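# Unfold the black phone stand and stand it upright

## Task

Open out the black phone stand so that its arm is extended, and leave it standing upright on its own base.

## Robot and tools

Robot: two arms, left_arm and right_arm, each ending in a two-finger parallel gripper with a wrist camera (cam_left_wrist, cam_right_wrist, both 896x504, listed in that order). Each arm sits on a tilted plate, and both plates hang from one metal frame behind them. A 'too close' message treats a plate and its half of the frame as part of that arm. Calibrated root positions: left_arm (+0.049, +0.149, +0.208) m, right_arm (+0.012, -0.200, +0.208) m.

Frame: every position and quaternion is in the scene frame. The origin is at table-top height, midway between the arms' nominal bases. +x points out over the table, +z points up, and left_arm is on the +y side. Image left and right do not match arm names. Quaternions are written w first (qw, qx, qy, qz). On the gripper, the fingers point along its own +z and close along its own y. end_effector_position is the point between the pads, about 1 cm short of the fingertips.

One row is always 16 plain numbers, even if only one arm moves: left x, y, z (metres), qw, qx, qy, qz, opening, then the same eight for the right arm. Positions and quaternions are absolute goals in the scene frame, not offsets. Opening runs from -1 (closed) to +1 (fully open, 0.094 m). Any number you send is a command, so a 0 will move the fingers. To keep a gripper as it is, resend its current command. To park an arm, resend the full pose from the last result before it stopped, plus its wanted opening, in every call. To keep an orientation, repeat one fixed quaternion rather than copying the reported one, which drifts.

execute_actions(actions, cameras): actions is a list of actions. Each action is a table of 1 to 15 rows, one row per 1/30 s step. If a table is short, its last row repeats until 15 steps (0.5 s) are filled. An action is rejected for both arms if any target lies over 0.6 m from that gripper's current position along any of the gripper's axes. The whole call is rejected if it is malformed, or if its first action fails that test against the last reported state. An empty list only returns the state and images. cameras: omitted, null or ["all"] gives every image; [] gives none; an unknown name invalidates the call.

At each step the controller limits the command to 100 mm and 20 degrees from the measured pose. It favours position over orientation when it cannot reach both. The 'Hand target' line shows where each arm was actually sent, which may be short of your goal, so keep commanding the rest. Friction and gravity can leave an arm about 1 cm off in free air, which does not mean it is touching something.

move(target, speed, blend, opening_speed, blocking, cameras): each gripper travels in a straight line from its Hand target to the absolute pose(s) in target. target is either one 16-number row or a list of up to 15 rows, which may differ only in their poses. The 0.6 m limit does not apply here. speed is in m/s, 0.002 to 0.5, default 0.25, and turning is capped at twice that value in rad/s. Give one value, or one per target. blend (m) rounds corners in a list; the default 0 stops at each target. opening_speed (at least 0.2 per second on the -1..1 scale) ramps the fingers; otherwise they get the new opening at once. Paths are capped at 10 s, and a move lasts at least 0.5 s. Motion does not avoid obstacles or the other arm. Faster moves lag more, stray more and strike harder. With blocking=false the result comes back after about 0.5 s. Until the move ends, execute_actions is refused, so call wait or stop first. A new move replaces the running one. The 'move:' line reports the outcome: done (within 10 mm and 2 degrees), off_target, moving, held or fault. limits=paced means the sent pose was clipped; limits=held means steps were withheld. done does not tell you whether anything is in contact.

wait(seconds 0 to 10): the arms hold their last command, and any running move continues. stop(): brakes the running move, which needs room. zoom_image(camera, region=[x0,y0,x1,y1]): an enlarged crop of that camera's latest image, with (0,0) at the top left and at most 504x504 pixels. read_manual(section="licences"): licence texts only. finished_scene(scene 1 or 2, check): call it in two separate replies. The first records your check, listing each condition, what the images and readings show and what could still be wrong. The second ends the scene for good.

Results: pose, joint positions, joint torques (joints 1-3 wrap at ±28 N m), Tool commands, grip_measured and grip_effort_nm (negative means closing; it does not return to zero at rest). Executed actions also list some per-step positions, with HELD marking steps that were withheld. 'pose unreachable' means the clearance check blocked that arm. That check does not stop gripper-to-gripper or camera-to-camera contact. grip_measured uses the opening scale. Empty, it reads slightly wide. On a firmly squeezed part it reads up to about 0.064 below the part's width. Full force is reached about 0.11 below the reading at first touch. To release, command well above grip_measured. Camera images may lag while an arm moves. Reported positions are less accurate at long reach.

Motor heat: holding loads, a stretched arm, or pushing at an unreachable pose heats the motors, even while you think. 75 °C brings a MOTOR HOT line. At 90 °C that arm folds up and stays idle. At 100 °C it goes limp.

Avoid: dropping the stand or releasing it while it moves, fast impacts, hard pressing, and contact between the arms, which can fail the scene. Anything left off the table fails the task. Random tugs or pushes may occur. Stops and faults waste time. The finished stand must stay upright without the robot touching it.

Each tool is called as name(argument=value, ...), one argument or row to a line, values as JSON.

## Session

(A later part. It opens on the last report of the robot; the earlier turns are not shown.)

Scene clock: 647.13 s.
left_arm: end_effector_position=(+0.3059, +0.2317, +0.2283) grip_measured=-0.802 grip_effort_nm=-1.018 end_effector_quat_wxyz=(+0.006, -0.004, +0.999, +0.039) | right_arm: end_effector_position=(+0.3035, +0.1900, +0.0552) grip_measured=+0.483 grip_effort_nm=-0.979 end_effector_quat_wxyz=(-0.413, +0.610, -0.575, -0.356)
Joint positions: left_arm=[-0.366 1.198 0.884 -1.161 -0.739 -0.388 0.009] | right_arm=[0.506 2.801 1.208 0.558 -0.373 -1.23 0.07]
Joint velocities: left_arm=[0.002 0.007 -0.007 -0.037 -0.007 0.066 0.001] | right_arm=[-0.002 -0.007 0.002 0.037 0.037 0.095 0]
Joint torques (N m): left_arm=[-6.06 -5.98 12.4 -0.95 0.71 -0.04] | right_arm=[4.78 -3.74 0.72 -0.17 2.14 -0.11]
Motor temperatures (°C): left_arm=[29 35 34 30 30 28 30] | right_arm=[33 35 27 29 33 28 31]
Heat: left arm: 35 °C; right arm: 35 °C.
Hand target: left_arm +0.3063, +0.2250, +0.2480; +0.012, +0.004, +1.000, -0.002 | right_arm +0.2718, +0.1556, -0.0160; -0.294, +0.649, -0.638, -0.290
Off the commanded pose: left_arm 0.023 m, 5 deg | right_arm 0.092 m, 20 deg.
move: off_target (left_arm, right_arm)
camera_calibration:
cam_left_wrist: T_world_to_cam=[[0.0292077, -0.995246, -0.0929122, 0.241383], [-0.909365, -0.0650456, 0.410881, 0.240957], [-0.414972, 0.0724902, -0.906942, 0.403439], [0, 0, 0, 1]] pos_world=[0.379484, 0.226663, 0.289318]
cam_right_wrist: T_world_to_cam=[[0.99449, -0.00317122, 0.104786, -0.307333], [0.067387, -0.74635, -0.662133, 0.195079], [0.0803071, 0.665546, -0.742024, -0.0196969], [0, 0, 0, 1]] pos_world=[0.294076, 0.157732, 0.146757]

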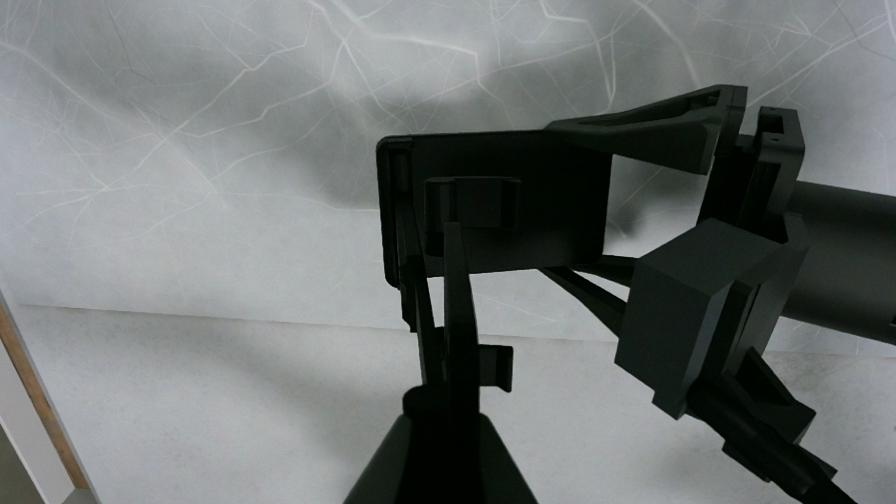

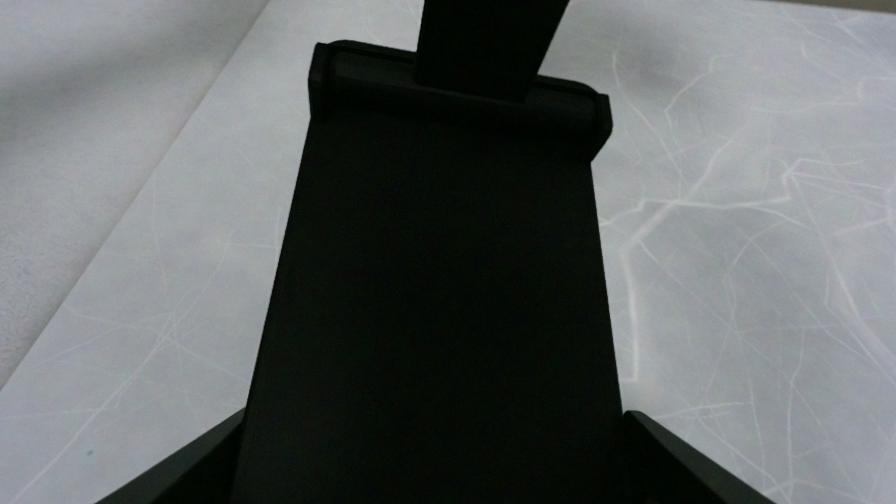

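move(
  target=[
    [0.300,0.25,0.20,0,0,0.986,-0.165,-0.95,0.285,0.165,0.035,-0.306,0.637,-0.637,-0.306,0.2],
    [0.298,0.252,0.168,0,0,0.986,-0.165,-0.95,0.280,0.163,0.008,-0.29,0.645,-0.645,-0.29,0.2],
  ],
  speed=0.05,
)

Scene clock: 662.03 s.
left_arm: end_effector_position=(+0.3013, +0.2699, +0.1707) grip_measured=-0.802 grip_effort_nm=-1.018 end_effector_quat_wxyz=(+0.005, -0.004, +0.992, -0.127) | right_arm: end_effector_position=(+0.2920, +0.1675, +0.0287) grip_measured=+0.481 grip_effort_nm=-0.984 end_effector_quat_wxyz=(-0.319, +0.644, -0.633, -0.289)
Joint positions: left_arm=[0.283 1.092 0.801 -0.841 -0.205 0.33 0.009] | right_arm=[0.545 2.763 1.182 0.434 -0.116 -1.179 0.07]
Joint velocities: left_arm=[-0.012 -0.007 0.002 -0.051 0.007 0.051 0] | right_arm=[0.002 0.027 0.002 -0.095 -0.022 0.007 0.001]
Joint torques (N m): left_arm=[-0.85 -3.7 5.41 -0.27 0.79 0.02] | right_arm=[6.12 -5.3 2.81 0.56 -0.28 0.12]
Motor temperatures (°C): left_arm=[29 35 34 30 30 28 31] | right_arm=[32 35 27 28 35 28 31]
Heat: left arm: 35 °C; right arm: 35 °C.
Hand target: left_arm +0.2967, +0.2555, +0.1669; -0.002, +0.001, +0.987, -0.160 | right_arm +0.2790, +0.1635, +0.0087; -0.290, +0.644, -0.646, -0.290
Off the commanded pose: left_arm 0.018 m, 5 deg | right_arm 0.024 m, 4 deg.
move: off_target (left_arm, right_arm)
camera_calibration:
cam_left_wrist: T_world_to_cam=[[0.0268473, -0.971296, 0.236356, 0.21224], [-0.909516, 0.0743771, 0.40896, 0.225661], [-0.414801, -0.225949, -0.881412, 0.422625], [0, 0, 0, 1]] pos_world=[0.37485, 0.284855, 0.230056]
cam_right_wrist: T_world_to_cam=[[0.998499, -0.00280975, 0.0546927, -0.29291], [0.0219657, -0.894284, -0.44696, 0.193383], [0.0501667, 0.44749, -0.892881, 0.026156], [0, 0, 0, 1]] pos_world=[0.28691, 0.160411, 0.125808]

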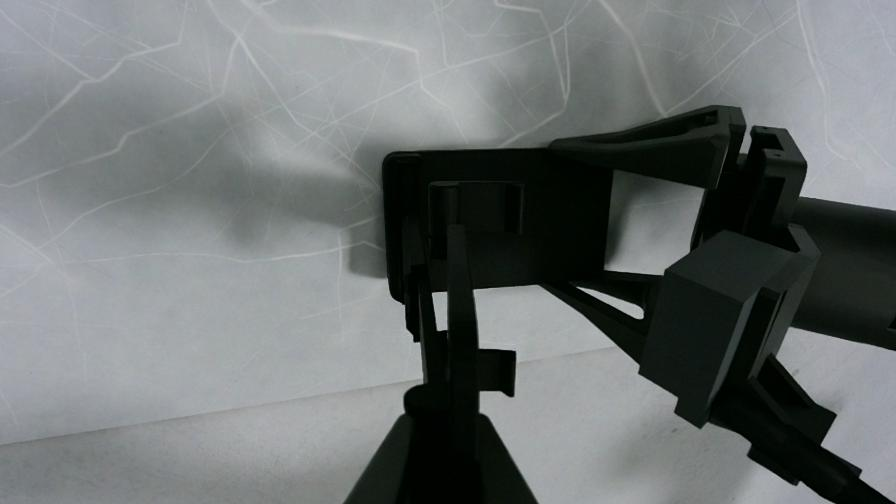

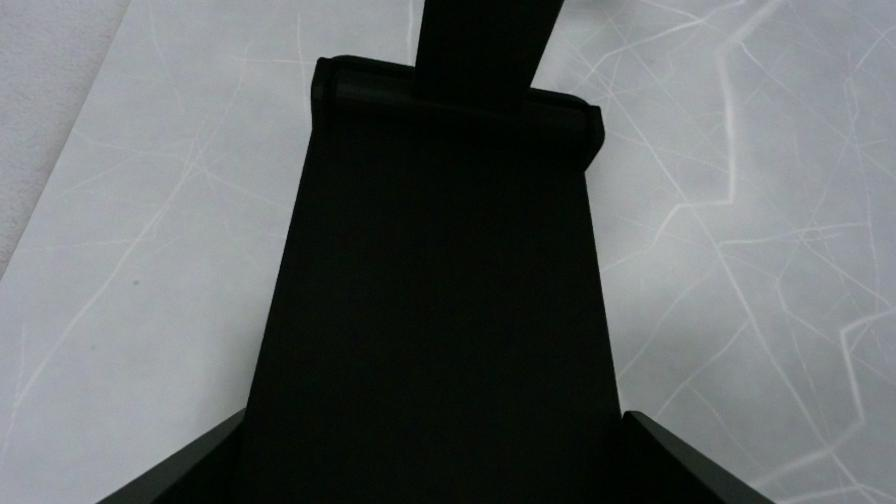

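move(
  target=[
    [0.298,0.26,0.155,0,0,0.986,-0.165,-0.95,0.280,0.163,-0.008,-0.25,0.66,-0.66,-0.25,0.2],
    [0.298,0.22,0.155,0,0,0.986,-0.165,-0.95,0.280,0.170,-0.008,-0.25,0.66,-0.66,-0.25,0.2],
  ],
  speed=0.04,
)

Scene clock: 669.23 s.
left_arm: end_effector_position=(+0.3074, +0.2601, +0.1655) grip_measured=-0.802 grip_effort_nm=-1.013 end_effector_quat_wxyz=(+0.018, -0.020, +0.995, -0.097) | right_arm: end_effector_position=(+0.2941, +0.1681, +0.0222) grip_measured=+0.481 grip_effort_nm=-0.989 end_effector_quat_wxyz=(-0.283, +0.654, -0.644, -0.280)
Joint positions: left_arm=[0.195 1.092 0.748 -0.762 -0.292 0.231 0.009] | right_arm=[0.558 2.772 1.25 0.316 -0.061 -1.157 0.07]
Joint velocities: left_arm=[0.012 -0.007 0.002 -0.11 -0.11 -0.037 0] | right_arm=[-0.002 0.007 -0.007 -0.081 0.022 -0.037 0]
Joint torques (N m): left_arm=[-3.92 -1.51 2.54 -0.02 1.34 -0.16] | right_arm=[8.64 -2.82 3.99 0.82 0.4 0.23]
Motor temperatures (°C): left_arm=[29 35 33 30 30 28 31] | right_arm=[32 34 27 28 34 28 32]
Heat: left arm: 35 °C; right arm: 34 °C.
Hand target: left_arm +0.2958, +0.2227, +0.1580; -0.001, -0.002, +0.986, -0.164 | right_arm +0.2790, +0.1677, -0.0055; -0.252, +0.661, -0.661, -0.251
Off the commanded pose: left_arm 0.042 m, 8 deg | right_arm 0.033 m, 5 deg.
move: off_target (left_arm, right_arm)
camera_calibration:
cam_left_wrist: T_world_to_cam=[[0.0567687, -0.981994, 0.18018, 0.20666], [-0.919781, 0.0187506, 0.391984, 0.254489], [-0.388305, -0.187979, -0.902155, 0.403772], [0, 0, 0, 1]] pos_world=[0.379129, 0.274068, 0.227273]
cam_right_wrist: T_world_to_cam=[[0.999709, 0.0137917, 0.019808, -0.297022], [0.0203356, -0.923342, -0.38344, 0.194902], [0.0130013, 0.383731, -0.923353, 0.0422605], [0, 0, 0, 1]] pos_world=[0.292423, 0.167841, 0.119638]

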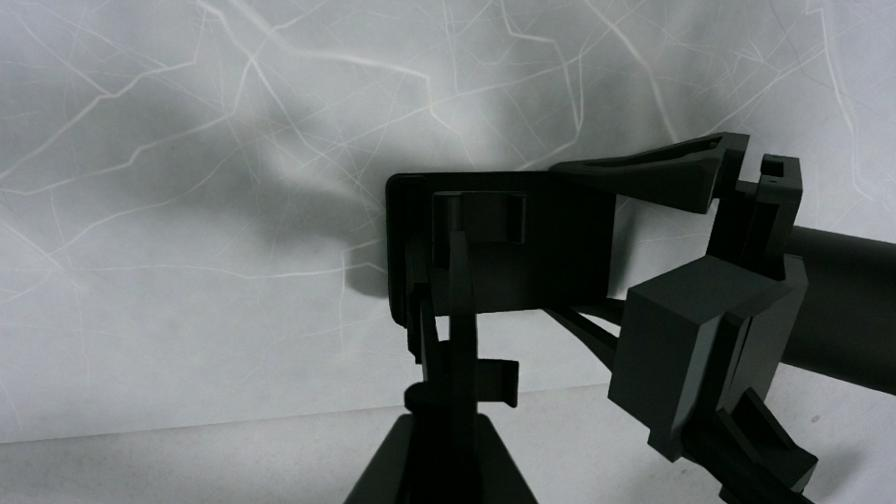

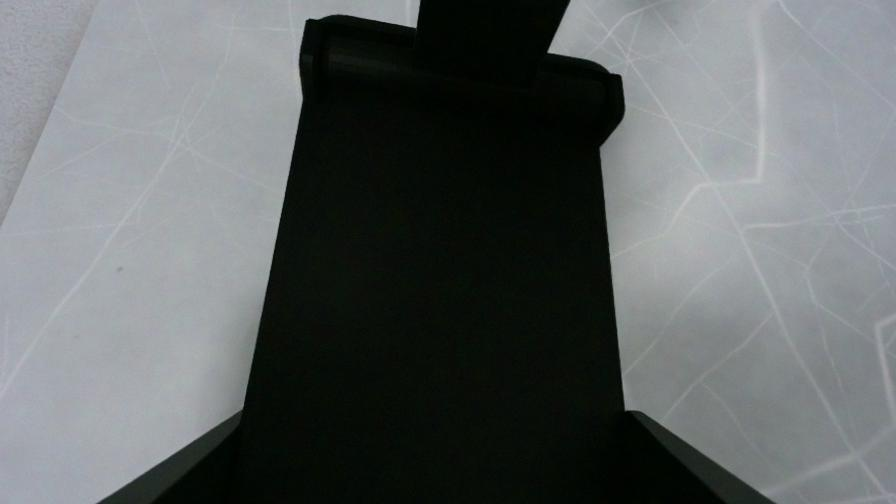

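move(
  target=[0.305,0.258,0.168,0,0,0.992,-0.12,-0.95,0.294,0.165,0.025,-0.283,0.65,-0.65,-0.283,0.4],
  speed=0.05,
)

move(
  target=[0.305,0.258,0.168,0,0,0.992,-0.12,-0.95,0.29,0.155,0.03,-0.3,0.64,-0.64,-0.3,0.8],
  speed=0.04,
  opening_speed=0.5,
)

move(
  target=[
    [0.305,0.258,0.168,0,0,0.992,-0.12,-0.95,0.285,0.08,0.055,-0.354,0.612,-0.612,-0.354,0.8],
    [0.305,0.258,0.168,0,0,0.992,-0.12,-0.95,0.285,-0.02,0.06,-0.478,0.521,-0.521,-0.478,0.8],
  ],
  speed=0.12,
)

Scene clock: 688.53 s.
left_arm: end_effector_position=(+0.3059, +0.2638, +0.1663) grip_measured=-0.802 grip_effort_nm=-1.013 end_effector_quat_wxyz=(+0.008, -0.008, +0.995, -0.099) | right_arm: end_effector_position=(+0.2936, +0.1693, +0.0237) grip_measured=+0.481 grip_effort_nm=-0.984 end_effector_quat_wxyz=(-0.289, +0.652, -0.642, -0.283)
Joint positions: left_arm=[0.209 1.106 0.772 -0.793 -0.287 0.259 0.009] | right_arm=[0.558 2.772 1.242 0.334 -0.072 -1.157 0.07]
Joint velocities: left_arm=[-0.002 -0.002 -0.002 0.007 0.007 -0.022 0] | right_arm=[-0.007 -0.007 0.002 0.051 0.007 -0.022 0]
Joint torques (N m): left_arm=[-1.01 -3.71 8.55 -0.51 0.54 0.11] | right_arm=[7.8 -9.94 1.03 0.57 -0.44 0.11]
Motor temperatures (°C): left_arm=[29 34 33 30 31 28 31] | right_arm=[33 34 27 29 33 28 32]
Heat: left arm: 34 °C; right arm: 34 °C.
Hand target: left_arm +0.3049, +0.2580, +0.1677; +0.000, +0.000, +0.993, -0.120 | right_arm +0.2939, +0.1650, +0.0249; -0.282, +0.648, -0.648, -0.282
Off the commanded pose: left_arm 0.006 m, 3 deg | right_arm 0.005 m, 1 deg.
move: off_target (left_arm)
camera_calibration:
cam_left_wrist: T_world_to_cam=[[0.0355627, -0.982541, 0.182616, 0.216431], [-0.911622, 0.0429796, 0.408776, 0.241041], [-0.409488, -0.181014, -0.894178, 0.407947], [0, 0, 0, 1]] pos_world=[0.37909, 0.276137, 0.226722]
cam_right_wrist: T_world_to_cam=[[0.999662, 0.0112088, 0.0234787, -0.296202], [0.0195995, -0.917922, -0.396277, 0.196216], [0.0171098, 0.396603, -0.917831, 0.0397187], [0, 0, 0, 1]] pos_world=[0.291576, 0.167679, 0.121165]

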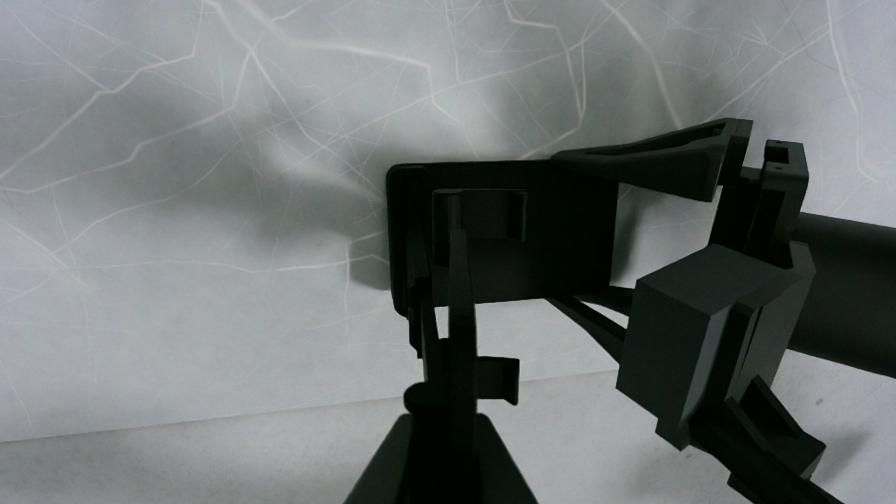

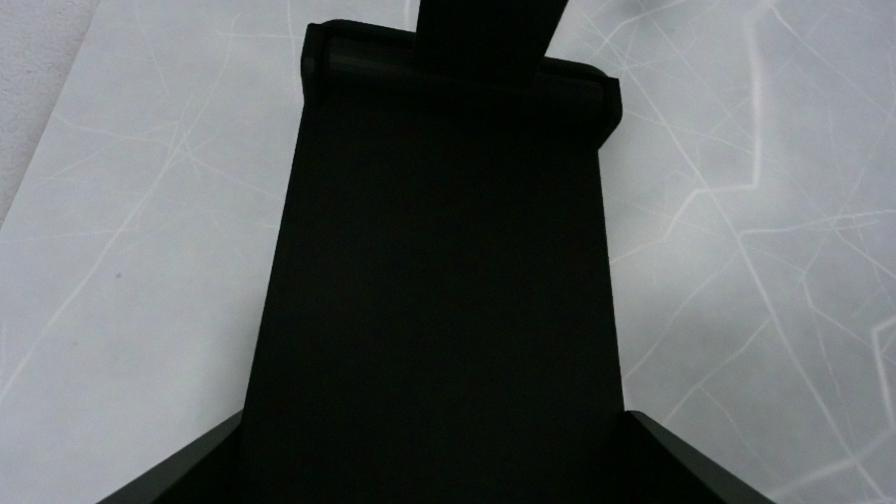

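Scene clock: 689.57 s.
left_arm: end_effector_position=(+0.3023, +0.2595, +0.1672) grip_measured=-0.802 grip_effort_nm=-1.018 end_effector_quat_wxyz=(+0.002, -0.003, +0.994, -0.110) | right_arm: end_effector_position=(+0.2810, +0.1589, +0.0238) grip_measured=+0.798 grip_effort_nm=0.168 end_effector_quat_wxyz=(-0.290, +0.646, -0.640, -0.299)
Joint positions: left_arm=[0.209 1.106 0.772 -0.812 -0.27 0.263 0.009] | right_arm=[0.537 2.751 1.169 0.38 -0.111 -1.164 0.084]
Joint velocities: left_arm=[-0.017 0.007 -0.007 -0.095 -0.007 -0.007 0] | right_arm=[-0.012 0.017 -0.017 0.022 -0.022 -0.037 0]
Joint torques (N m): left_arm=[-1.1 -3.59 8.55 -0.3 0.35 0.06] | right_arm=[6.37 -10.19 0.87 0.62 -0.6 -0.08]
Motor temperatures (°C): left_arm=[29 34 33 30 31 28 31] | right_arm=[33 34 27 29 33 28 32]
Heat: left arm: 34 °C; right arm: 34 °C.
Hand target: left_arm +0.3050, +0.2580, +0.1678; +0.000, +0.000, +0.993, -0.120 | right_arm +0.2898, +0.1550, +0.0296; -0.300, +0.641, -0.640, -0.300
Off the commanded pose: left_arm 0.003 m, 1 deg | right_arm 0.012 m, 1 deg.
move: off_target (right_arm)
camera_calibration:
cam_left_wrist: T_world_to_cam=[[0.0260799, -0.978635, 0.203944, 0.210537], [-0.906598, 0.0628029, 0.417297, 0.22951], [-0.42119, -0.195778, -0.88559, 0.412418], [0, 0, 0, 1]] pos_world=[0.376288, 0.272367, 0.226522]
cam_right_wrist: T_world_to_cam=[[0.99989, 0.0146089, 0.00270493, -0.283624], [0.0143884, -0.906779, -0.421361, 0.187219], [-0.00370287, 0.421354, -0.906889, 0.0458373], [0, 0, 0, 1]] pos_world=[0.281068, 0.154596, 0.121223]

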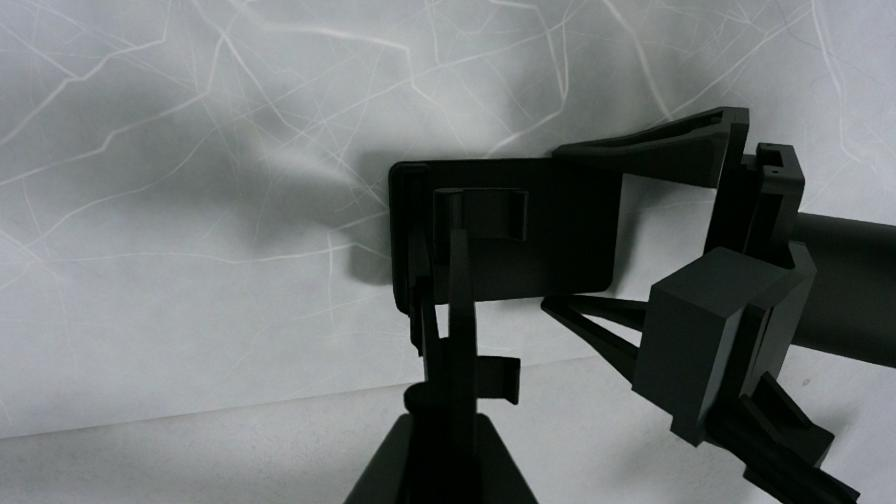

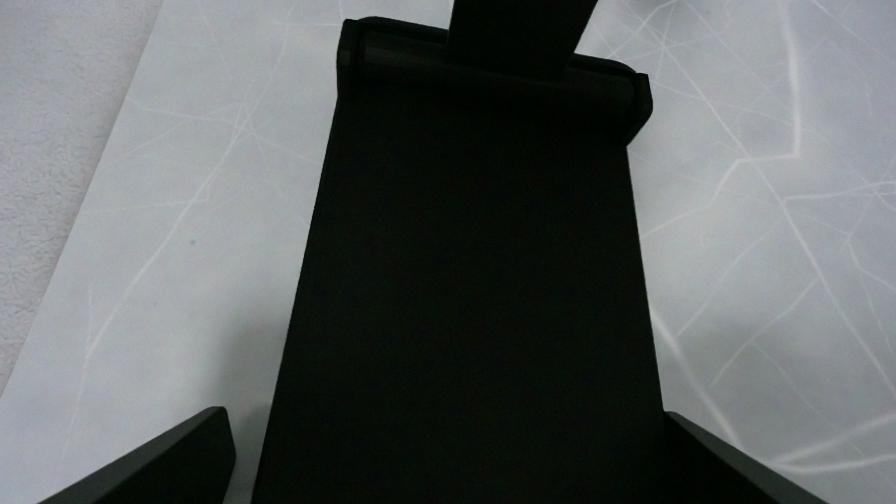

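Scene clock: 693.03 s.
left_arm: end_effector_position=(+0.3003, +0.2586, +0.1674) grip_measured=-0.802 grip_effort_nm=-1.013 end_effector_quat_wxyz=(-0.002, -0.001, +0.994, -0.112) | right_arm: end_effector_position=(+0.2807, -0.0218, +0.0516) grip_measured=+0.798 grip_effort_nm=0.168 end_effector_quat_wxyz=(-0.469, +0.533, -0.527, -0.467)
Joint positions: left_arm=[0.209 1.106 0.772 -0.821 -0.267 0.264 0.009] | right_arm=[-0.15 2.451 0.947 -0.061 -0.881 -1.973 0.084]
Joint velocities: left_arm=[-0.002 0.007 -0.017 0.037 -0.037 -0.007 0] | right_arm=[-0.002 0.017 0.002 0.051 -0.022 0.007 0]
Joint torques (N m): left_arm=[-1.18 -3.51 8.43 -0.21 0.33 0.05] | right_arm=[4.55 -7.46 -0.59 -0.87 -0.96 -0.18]
Motor temperatures (°C): left_arm=[29 34 33 30 31 28 31] | right_arm=[33 35 27 29 33 28 31]
Heat: left arm: 34 °C; right arm: 35 °C.
Hand target: left_arm +0.3049, +0.2579, +0.1679; +0.000, +0.000, +0.993, -0.120 | right_arm +0.2835, -0.0245, +0.0572; -0.477, +0.524, -0.524, -0.472
Off the commanded pose: left_arm 0.005 m, 1 deg | right_arm 0.010 m, 2 deg.
move: done
camera_calibration:
cam_left_wrist: T_world_to_cam=[[0.0224927, -0.977844, 0.208125, 0.209807], [-0.90349, 0.0692448, 0.422979, 0.224168], [-0.428018, -0.197553, -0.881914, 0.413499], [0, 0, 0, 1]] pos_world=[0.3748, 0.271324, 0.226186]
cam_right_wrist: T_world_to_cam=[[0.999844, -0.000812988, 0.0176323, -0.281884], [0.0146221, -0.521398, -0.853188, 0.0657508], [0.00988708, 0.853313, -0.521305, 0.132885], [0, 0, 0, 1]] pos_world=[0.279565, -0.0793392, 0.130342]

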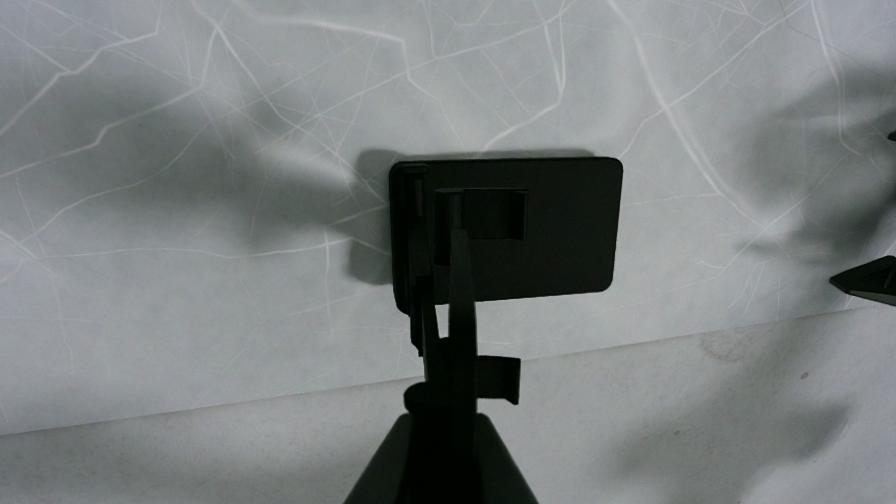

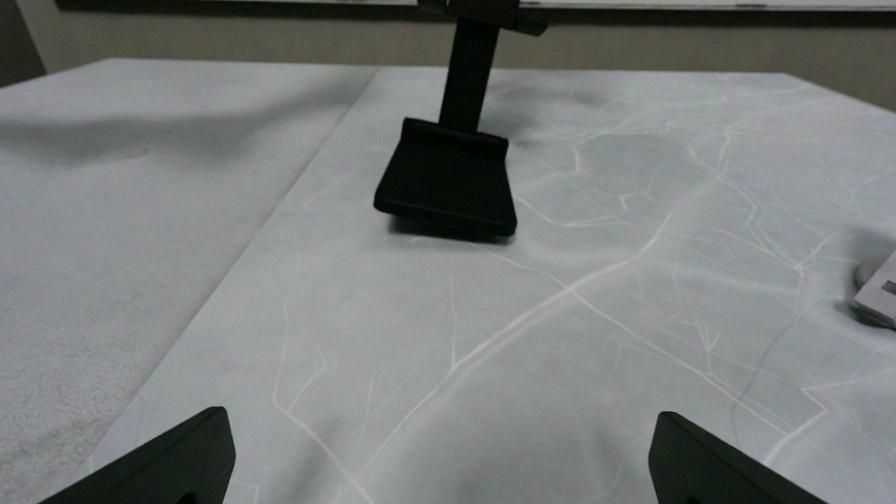

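move(
  target=[0.305,0.256,0.155,0,0,0.992,-0.12,-0.95,0.2835,-0.0245,0.09,-0.478,0.521,-0.521,-0.478,0.8],
  speed=0.03,
)

Scene clock: 708.50 s.
left_arm: end_effector_position=(+0.3011, +0.2596, +0.1643) grip_measured=-0.802 grip_effort_nm=-1.018 end_effector_quat_wxyz=(-0.002, +0.001, +0.993, -0.115) | right_arm: end_effector_position=(+0.2792, -0.0252, +0.0791) grip_measured=+0.798 grip_effort_nm=0.164 end_effector_quat_wxyz=(-0.468, +0.526, -0.528, -0.476)
Joint positions: left_arm=[0.225 1.116 0.772 -0.809 -0.256 0.281 0.009] | right_arm=[-0.12 2.352 0.874 -0.064 -0.891 -1.918 0.084]
Joint velocities: left_arm=[0.002 0.002 0.012 0.037 -0.007 -0.007 0.001] | right_arm=[-0.022 -0.012 0.012 -0.037 -0.066 0.037 0]
Joint torques (N m): left_arm=[-0.47 -2.58 5.63 0.28 0.29 0.08] | right_arm=[6.69 -8.27 -1.47 -0.51 -0.92 0.1]
Motor temperatures (°C): left_arm=[29 34 34 29 31 28 31] | right_arm=[32 35 27 29 33 28 31]
Heat: left arm: 34 °C; right arm: 35 °C.
Hand target: left_arm +0.3045, +0.2562, +0.1555; +0.000, +0.000, +0.993, -0.120 | right_arm +0.2829, -0.0241, +0.0902; -0.478, +0.521, -0.520, -0.479
Off the commanded pose: left_arm 0.011 m, 1 deg | right_arm 0.012 m, 2 deg.
move: off_target (left_arm, right_arm)
camera_calibration:
cam_left_wrist: T_world_to_cam=[[0.019981, -0.976781, 0.213309, 0.211026], [-0.903325, 0.0738, 0.42256, 0.224963], [-0.428491, -0.20113, -0.880876, 0.41217], [0, 0, 0, 1]] pos_world=[0.37561, 0.272424, 0.222997]
cam_right_wrist: T_world_to_cam=[[0.999999, 0.00164837, -0.000509471, -0.279428], [0.000401537, -0.509539, -0.860448, 0.0922845], [-0.00167793, 0.860446, -0.509538, 0.152584], [0, 0, 0, 1]] pos_world=[0.279646, -0.0838076, 0.157011]

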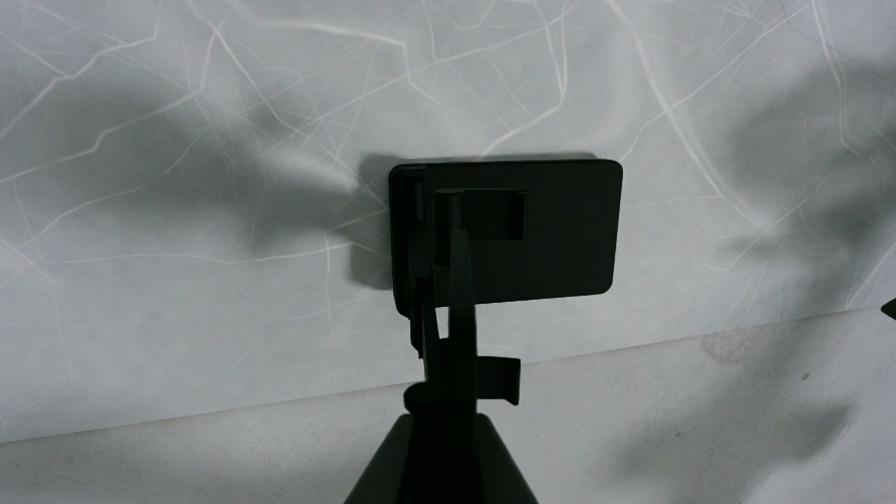

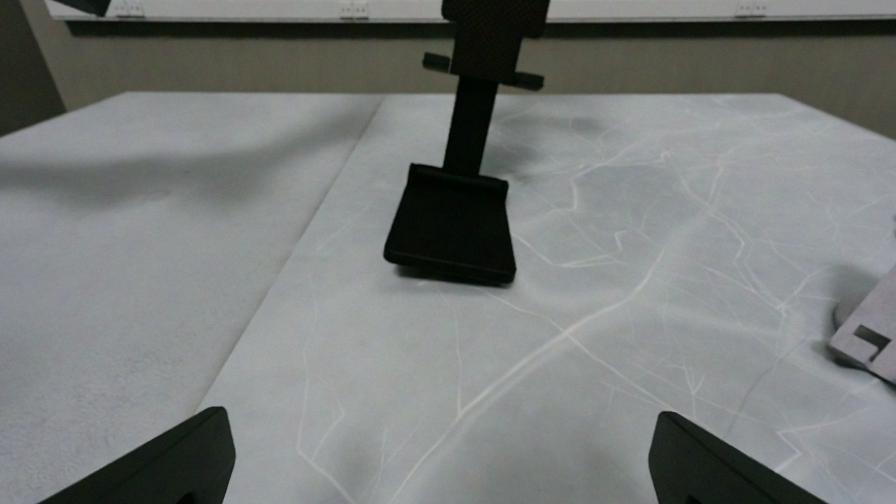

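move(
  target=[0.312,0.25,0.140,0,0,0.992,-0.12,-0.95,0.2835,-0.0245,0.09,-0.478,0.521,-0.521,-0.478,0.8],
  speed=0.03,
)

Scene clock: 710.83 s.
left_arm: end_effector_position=(+0.3039, +0.2561, +0.1539) grip_measured=-0.802 grip_effort_nm=-1.013 end_effector_quat_wxyz=(-0.011, +0.004, +0.993, -0.115) | right_arm: end_effector_position=(+0.2792, -0.0252, +0.0791) grip_measured=+0.798 grip_effort_nm=0.164 end_effector_quat_wxyz=(-0.468, +0.526, -0.528, -0.476)
Joint positions: left_arm=[0.225 1.17 0.772 -0.774 -0.262 0.282 0.009] | right_arm=[-0.12 2.352 0.874 -0.064 -0.891 -1.917 0.084]
Joint velocities: left_arm=[-0.012 -0.022 -0.002 -0.037 -0.051 -0.051 0] | right_arm=[0.012 0.012 -0.002 -0.007 -0.066 -0.051 -0.001]
Joint torques (N m): left_arm=[-0.99 -2.24 4.36 0.68 0.33 0.05] | right_arm=[6.37 -8.59 -1.2 -0.59 -0.95 0.04]
Motor temperatures (°C): left_arm=[29 34 34 29 31 28 31] | right_arm=[32 36 27 29 33 28 30]
Heat: left arm: 34 °C; right arm: 36 °C.
Hand target: left_arm +0.3109, +0.2503, +0.1415; -0.001, +0.000, +0.993, -0.120 | right_arm +0.2832, -0.0245, +0.0899; -0.478, +0.521, -0.521, -0.478
Off the commanded pose: left_arm 0.017 m, 2 deg | right_arm 0.012 m, 2 deg.
move: off_target (left_arm, right_arm)
camera_calibration:
cam_left_wrist: T_world_to_cam=[[0.0144073, -0.977102, 0.212285, 0.211709], [-0.894963, 0.0820779, 0.438526, 0.225037], [-0.445909, -0.196305, -0.873287, 0.406373], [0, 0, 0, 1]] pos_world=[0.379555, 0.268164, 0.211253]
cam_right_wrist: T_world_to_cam=[[0.999998, 0.00156441, -0.00126778, -0.27937], [-0.00029372, -0.509543, -0.860445, 0.0924783], [-0.00199208, 0.860444, -0.509541, 0.152672], [0, 0, 0, 1]] pos_world=[0.279701, -0.0838072, 0.157011]

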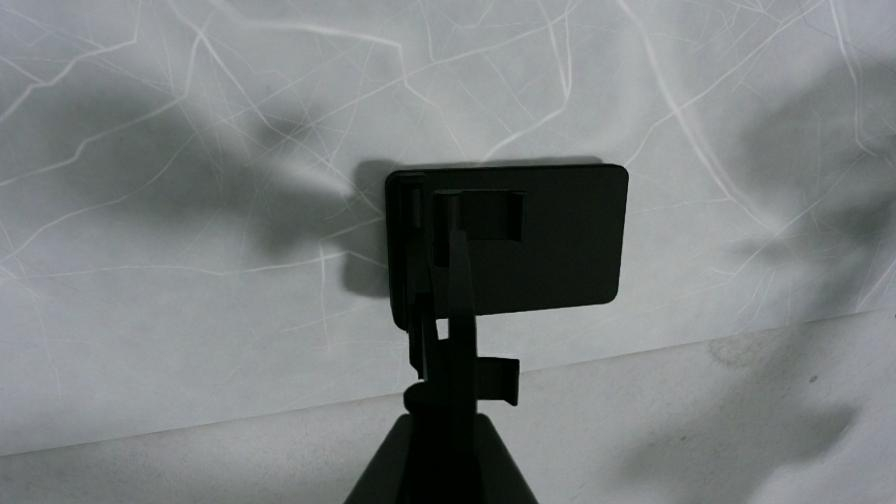

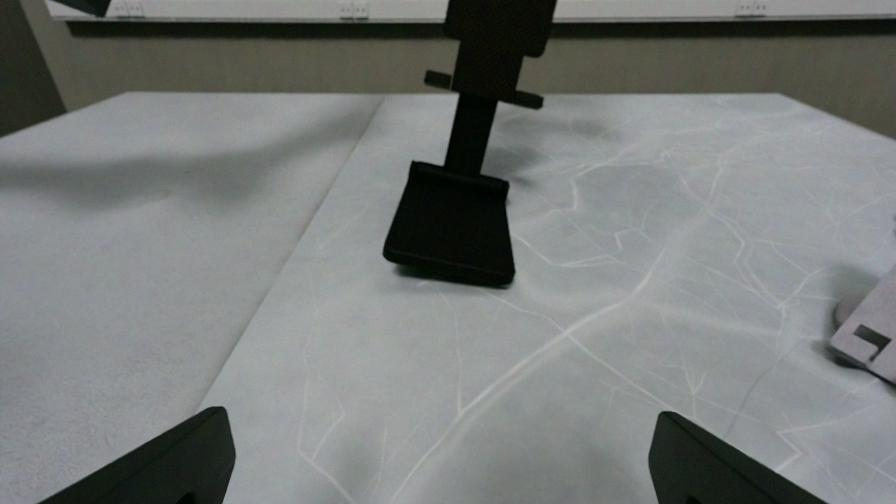

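move(
  target=[
    [0.306,0.254,0.152,0,0,0.992,-0.12,-0.95,0.280,0.10,0.075,-0.380,0.596,-0.596,-0.38,-0.04],
    [0.306,0.254,0.152,0,0,0.992,-0.12,-0.95,0.277,0.195,0.045,-0.380,0.596,-0.596,-0.38,-0.04],
  ],
  speed=0.1,
)

Scene clock: 725.70 s.
left_arm: end_effector_position=(+0.3031, +0.2563, +0.1545) grip_measured=-0.802 grip_effort_nm=-1.009 end_effector_quat_wxyz=(-0.012, +0.005, +0.993, -0.114) | right_arm: end_effector_position=(+0.2953, +0.1904, +0.0542) grip_measured=-0.038 grip_effort_nm=-0.071 end_effector_quat_wxyz=(-0.391, +0.590, -0.597, -0.378)
Joint positions: left_arm=[0.225 1.167 0.772 -0.779 -0.263 0.282 0.009] | right_arm=[0.512 2.804 1.199 0.552 -0.374 -1.149 0.045]
Joint velocities: left_arm=[-0.012 -0.012 -0.007 -0.007 0.007 0.007 0] | right_arm=[-0.017 -0.012 0.007 -0.022 -0.066 -0.11 0]
Joint torques (N m): left_arm=[-1.02 -5.48 5.01 0.13 0.34 0.02] | right_arm=[9.06 -5.68 2.03 0.85 -0.61 0.11]
Motor temperatures (°C): left_arm=[28 34 33 30 30 28 31] | right_arm=[33 38 27 28 33 28 30]
Heat: left arm: 34 °C; right arm: 38 °C.
Hand target: left_arm +0.3059, +0.2542, +0.1522; +0.000, +0.000, +0.993, -0.120 | right_arm +0.2794, +0.1976, +0.0481; -0.381, +0.595, -0.594, -0.386
Off the commanded pose: left_arm 0.004 m, 2 deg | right_arm 0.021 m, 2 deg.
move: off_target (right_arm)
camera_calibration:
cam_left_wrist: T_world_to_cam=[[0.0139784, -0.977181, 0.211947, 0.212017], [-0.894245, 0.0826179, 0.439887, 0.223459], [-0.44736, -0.195682, -0.872684, 0.40678], [0, 0, 0, 1]] pos_world=[0.378841, 0.268316, 0.211757]
cam_right_wrist: T_world_to_cam=[[0.999583, -0.01918, 0.0215697, -0.292916], [-0.0000321283, -0.748028, -0.663667, 0.215542], [0.0288639, 0.66339, -0.747717, -0.00419947], [0, 0, 0, 1]] pos_world=[0.292922, 0.158399, 0.146226]

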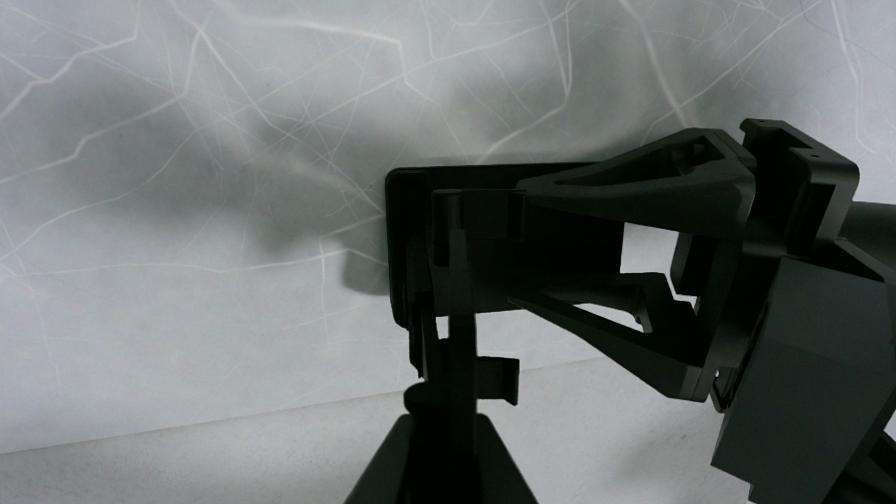

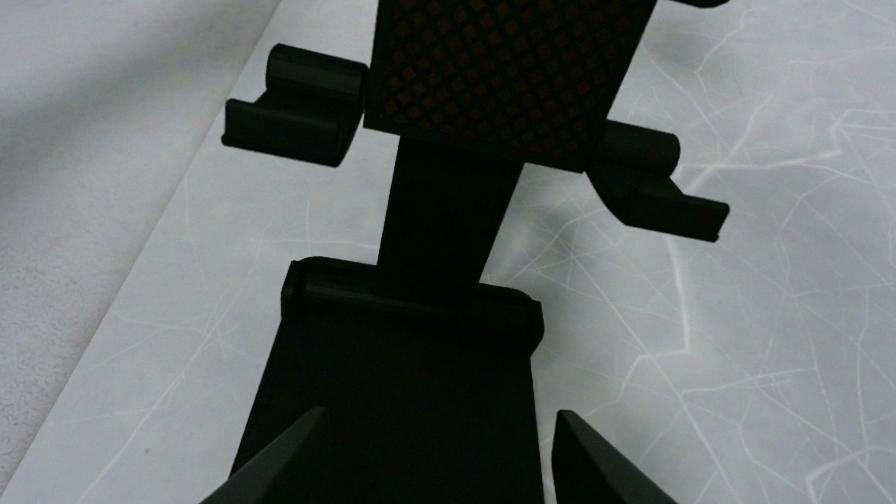

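move(
  target=[
    [0.306,0.254,0.152,0,0,0.992,-0.12,-0.95,0.268,0.217,0.045,-0.380,0.596,-0.596,-0.38,-0.04],
    [0.306,0.254,0.152,0,0,0.992,-0.12,-0.95,0.268,0.219,0.005,-0.380,0.596,-0.596,-0.38,-0.04],
  ],
  speed=0.04,
)

Scene clock: 730.77 s.
left_arm: end_effector_position=(+0.2986, +0.2544, +0.1540) grip_measured=-0.802 grip_effort_nm=-1.013 end_effector_quat_wxyz=(-0.018, +0.019, +0.993, -0.117) | right_arm: end_effector_position=(+0.2811, +0.2248, +0.0428) grip_measured=-0.038 grip_effort_nm=-0.076 end_effector_quat_wxyz=(-0.405, +0.578, -0.581, -0.405)
Joint positions: left_arm=[0.225 1.167 0.767 -0.791 -0.261 0.305 0.009] | right_arm=[0.54 2.949 1.319 0.6 -0.432 -1.11 0.045]
Joint velocities: left_arm=[-0.017 -0.022 0.002 -0.007 0.022 0.051 0] | right_arm=[-0.002 0.002 0.007 -0.066 -0.022 -0.051 0]
Joint torques (N m): left_arm=[-1.07 -5.45 5.45 0.19 0.34 -0.21] | right_arm=[5.35 -4.51 2.32 0.81 -0.04 -0.53]
Motor temperatures (°C): left_arm=[28 35 33 30 30 28 31] | right_arm=[33 37 27 29 33 28 30]
Heat: left arm: 35 °C; right arm: 37 °C.
Hand target: left_arm +0.3059, +0.2543, +0.1524; +0.000, +0.000, +0.993, -0.120 | right_arm +0.2669, +0.2172, +0.0077; -0.379, +0.597, -0.596, -0.381
Off the commanded pose: left_arm 0.008 m, 3 deg | right_arm 0.040 m, 5 deg.
move: off_target (left_arm, right_arm)
camera_calibration:
cam_left_wrist: T_world_to_cam=[[-0.0133961, -0.9758, 0.218256, 0.217154], [-0.88733, 0.112222, 0.447271, 0.209027], [-0.46094, -0.187674, -0.86736, 0.405177], [0, 0, 0, 1]] pos_world=[0.375148, 0.264483, 0.210547]
cam_right_wrist: T_world_to_cam=[[0.999966, -0.00417066, 0.00717812, -0.280705], [0.00221036, -0.699681, -0.714452, 0.22445], [0.00800213, 0.714443, -0.699648, -0.0427921], [0, 0, 0, 1]] pos_world=[0.280542, 0.186445, 0.132434]

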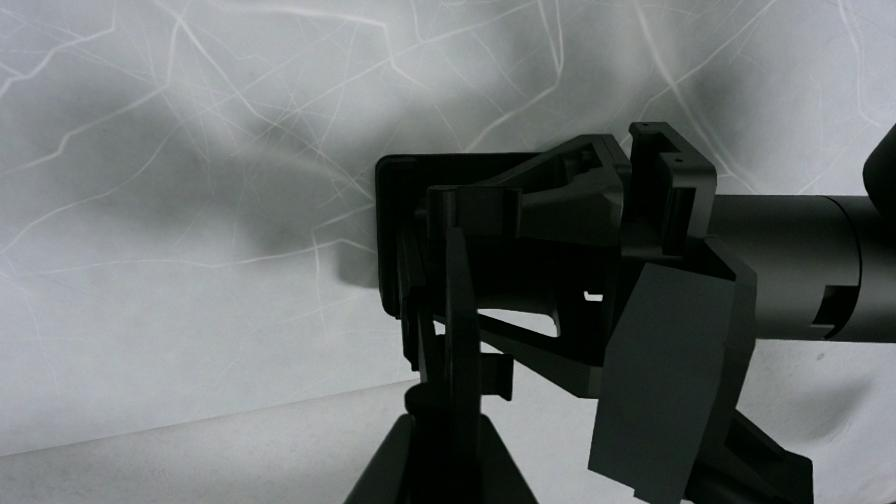

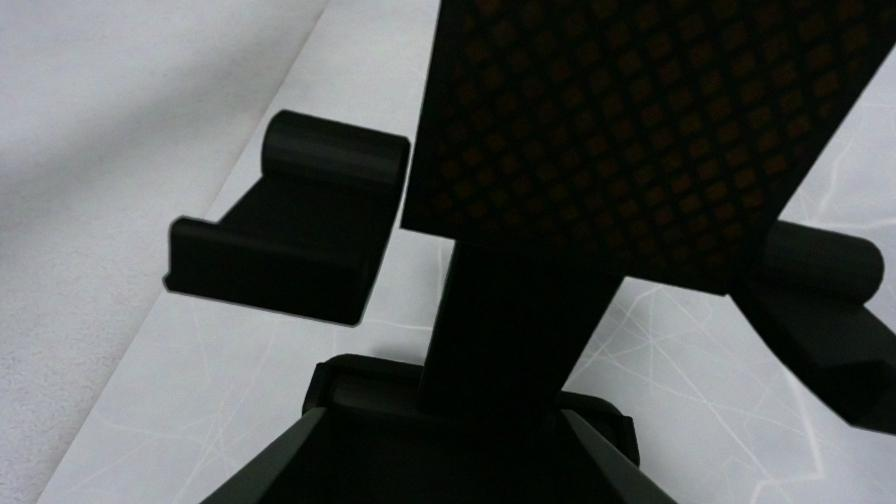

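move(
  target=[
    [0.300,0.254,0.155,0,0,0.992,-0.12,-0.95,0.268,0.219,-0.03,-0.380,0.596,-0.596,-0.38,-0.04],
    [0.298,0.256,0.22,0,0,0.992,-0.12,-0.95,0.268,0.219,-0.045,-0.380,0.596,-0.596,-0.38,-0.04],
  ],
  speed=0.04,
)

Scene clock: 737.20 s.
left_arm: end_effector_position=(+0.2961, +0.2590, +0.1923) grip_measured=-0.802 grip_effort_nm=-1.018 end_effector_quat_wxyz=(-0.015, -0.003, +0.996, -0.089) | right_arm: end_effector_position=(+0.2988, +0.2292, +0.0474) grip_measured=-0.038 grip_effort_nm=-0.061 end_effector_quat_wxyz=(-0.477, +0.557, -0.526, -0.430)
Joint positions: left_arm=[0.099 1.072 0.826 -0.959 -0.36 0.145 0.009] | right_arm=[0.476 3.016 1.399 0.666 -0.615 -1.196 0.045]
Joint velocities: left_arm=[0.007 0.022 0.017 -0.007 0.022 0.022 0] | right_arm=[0.002 -0.017 0.002 -0.037 0.022 -0.022 -0.001]
Joint torques (N m): left_arm=[-4.12 -8.43 12.82 -1.26 0.71 -0.13] | right_arm=[3.02 -3.55 -0.2 0.06 1.44 -0.67]
Motor temperatures (°C): left_arm=[28 36 33 30 30 28 31] | right_arm=[33 36 27 29 33 28 30]
Heat: left arm: 36 °C; right arm: 36 °C.
Hand target: left_arm +0.2980, +0.2561, +0.2174; +0.002, -0.001, +0.993, -0.120 | right_arm +0.2604, +0.2039, -0.0279; -0.381, +0.599, -0.589, -0.386
Off the commanded pose: left_arm 0.028 m, 4 deg | right_arm 0.098 m, 16 deg.
move: off_target (left_arm, right_arm)
camera_calibration:
cam_left_wrist: T_world_to_cam=[[0.028244, -0.98633, 0.162344, 0.214403], [-0.892139, 0.0483828, 0.449164, 0.206758], [-0.450878, -0.157519, -0.878576, 0.429445], [0, 0, 0, 1]] pos_world=[0.372029, 0.269114, 0.249625]
cam_right_wrist: T_world_to_cam=[[0.995974, -0.0117699, 0.0888638, -0.299381], [0.0666474, -0.565714, -0.821904, 0.185885], [0.0599452, 0.824518, -0.562652, -0.0901433], [0, 0, 0, 1]] pos_world=[0.291191, 0.175959, 0.128664]

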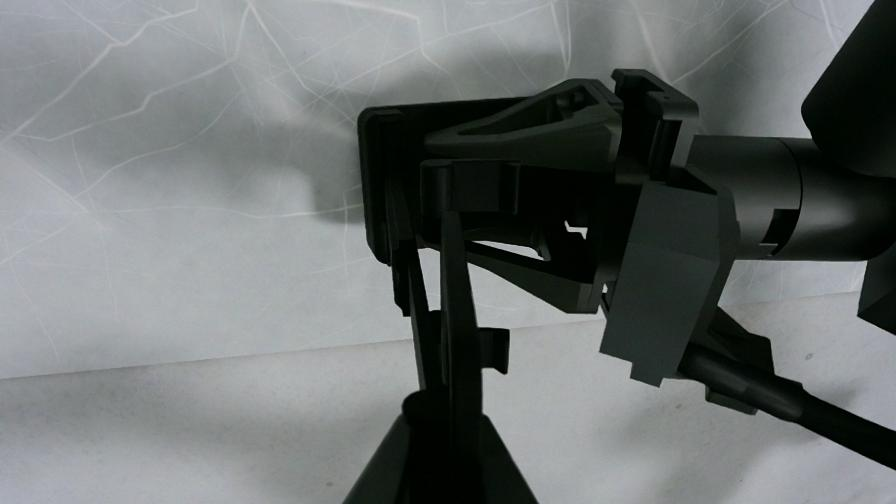

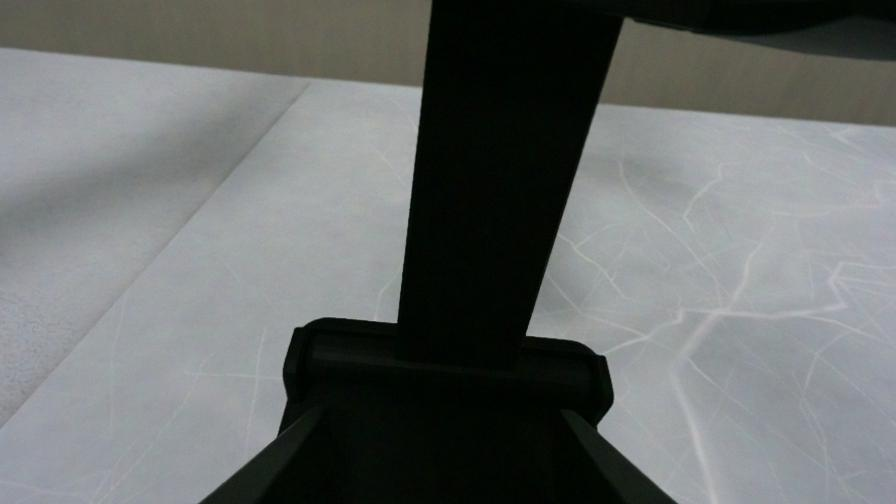

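move(
  target=[
    [0.296,0.258,0.19,0,0,0.994,-0.11,-0.95,0.268,0.217,0.01,-0.40,0.585,-0.585,-0.40,-0.04],
    [0.296,0.258,0.172,0,0,0.994,-0.11,-0.95,0.268,0.217,0.0,-0.39,0.59,-0.59,-0.39,-0.04],
  ],
  speed=0.03,
)

Scene clock: 742.63 s.
left_arm: end_effector_position=(+0.2936, +0.2732, +0.1800) grip_measured=-0.802 grip_effort_nm=-1.013 end_effector_quat_wxyz=(-0.009, +0.009, +0.997, -0.081) | right_arm: end_effector_position=(+0.2886, +0.2248, +0.0406) grip_measured=-0.038 grip_effort_nm=-0.051 end_effector_quat_wxyz=(-0.455, +0.563, -0.554, -0.411)
Joint positions: left_arm=[0.193 1.062 0.798 -0.894 -0.339 0.265 0.009] | right_arm=[0.497 3.002 1.336 0.708 -0.528 -1.159 0.045]
Joint velocities: left_arm=[0.007 0.002 0.012 0.007 0.022 0.007 -0.001] | right_arm=[-0.002 -0.017 -0.002 -0.022 -0.037 -0.051 0]
Joint torques (N m): left_arm=[-0.91 -3.55 4.01 0.32 0.75 -0.15] | right_arm=[6.69 -6.06 0.95 0.04 0.55 -0.28]
Motor temperatures (°C): left_arm=[29 36 34 30 31 28 31] | right_arm=[32 36 27 29 33 28 30]
Heat: left arm: 36 °C; right arm: 36 °C.
Hand target: left_arm +0.2950, +0.2590, +0.1729; -0.002, +0.000, +0.994, -0.108 | right_arm +0.2660, +0.2146, +0.0032; -0.393, +0.589, -0.588, -0.390
Off the commanded pose: left_arm 0.017 m, 4 deg | right_arm 0.046 m, 9 deg.
move: off_target (left_arm, right_arm)
camera_calibration:
cam_left_wrist: T_world_to_cam=[[0.00472353, -0.989324, 0.145658, 0.241186], [-0.897135, 0.0601508, 0.437643, 0.209775], [-0.441732, -0.132742, -0.887272, 0.411849], [0, 0, 0, 1]] pos_world=[0.368984, 0.280662, 0.238485]
cam_right_wrist: T_world_to_cam=[[0.9973, -0.0313906, 0.0663814, -0.283749], [0.0322007, -0.625496, -0.779563, 0.20013], [0.0659922, 0.779596, -0.622796, -0.0788913], [0, 0, 0, 1]] pos_world=[0.281745, 0.177777, 0.125716]

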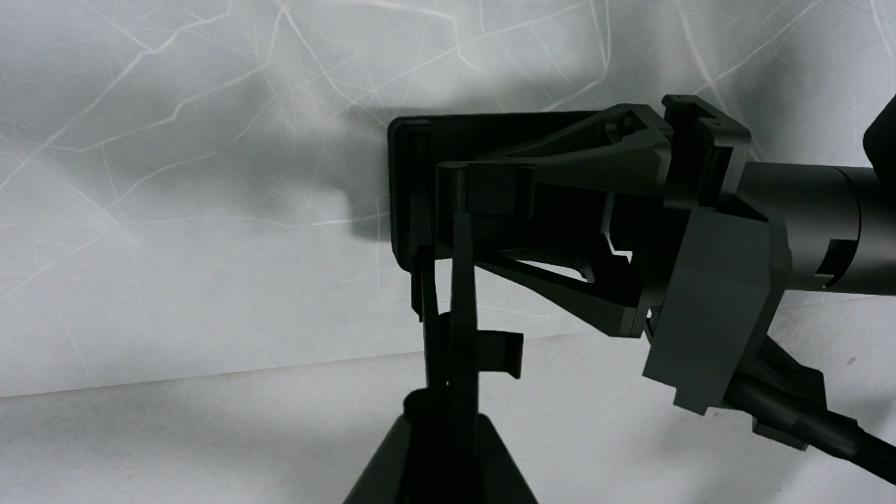

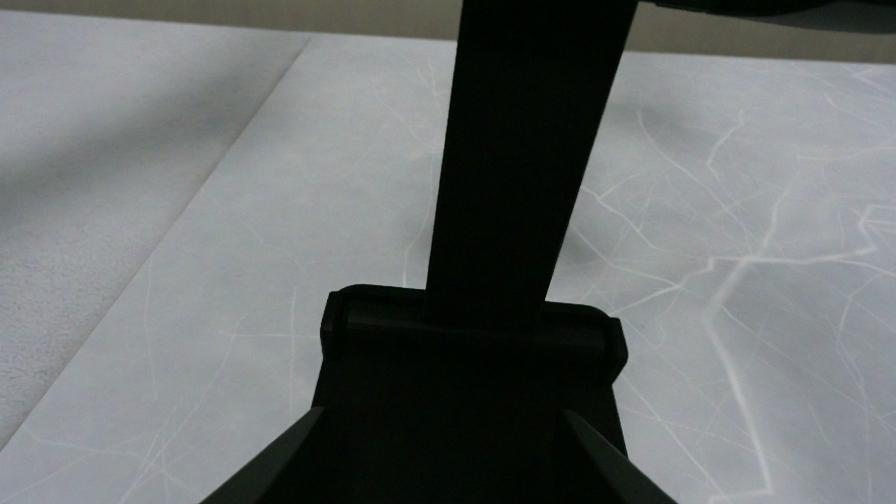

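move(
  target=[
    [0.296,0.262,0.176,0,0,0.994,-0.11,-0.95,0.275,0.19,0.06,-0.39,0.59,-0.59,-0.39,-0.04],
    [0.296,0.262,0.176,0,0,0.994,-0.11,-0.95,0.28,0.05,0.075,-0.43,0.56,-0.56,-0.43,0.8],
    [0.296,0.262,0.176,0,0,0.994,-0.11,-0.95,0.28,-0.03,0.09,-0.478,0.521,-0.521,-0.478,0.8],
  ],
  speed=0.12,
)

every target must give the same right_gripper/opening; nothing of the call was run
Scene clock: 746.07 s.
left_arm: end_effector_position=(+0.2937, +0.2732, +0.1799) grip_measured=-0.802 grip_effort_nm=-1.018 end_effector_quat_wxyz=(-0.008, +0.009, +0.997, -0.081) | right_arm: end_effector_position=(+0.2886, +0.2248, +0.0404) grip_measured=-0.038 grip_effort_nm=-0.051 end_effector_quat_wxyz=(-0.455, +0.562, -0.555, -0.411)
Joint positions: left_arm=[0.193 1.062 0.798 -0.894 -0.339 0.266 0.009] | right_arm=[0.497 3.002 1.336 0.707 -0.527 -1.158 0.045]
Joint velocities: left_arm=[0.002 0.002 0.007 -0.022 -0.007 -0.007 -0.001] | right_arm=[-0.007 0.002 0.017 0.037 -0.007 -0.007 0]
Joint torques (N m): left_arm=[-0.9 -3.64 3.99 0.33 0.74 -0.15] | right_arm=[6.64 -6.08 1.03 0.06 0.59 -0.26]
Motor temperatures (°C): left_arm=[28 36 34 30 31 28 31] | right_arm=[33 36 27 29 33 28 30]
Heat: left arm: 36 °C; right arm: 36 °C.
Hand target: left_arm +0.2951, +0.2590, +0.1729; -0.002, +0.001, +0.994, -0.108 | right_arm +0.2660, +0.2145, +0.0032; -0.393, +0.589, -0.589, -0.390
Tool commands: left_gripper/opening=-0.95 right_gripper/opening=-0.04
Off the commanded pose: left_arm 0.017 m, 4 deg | right_arm 0.046 m, 9 deg.


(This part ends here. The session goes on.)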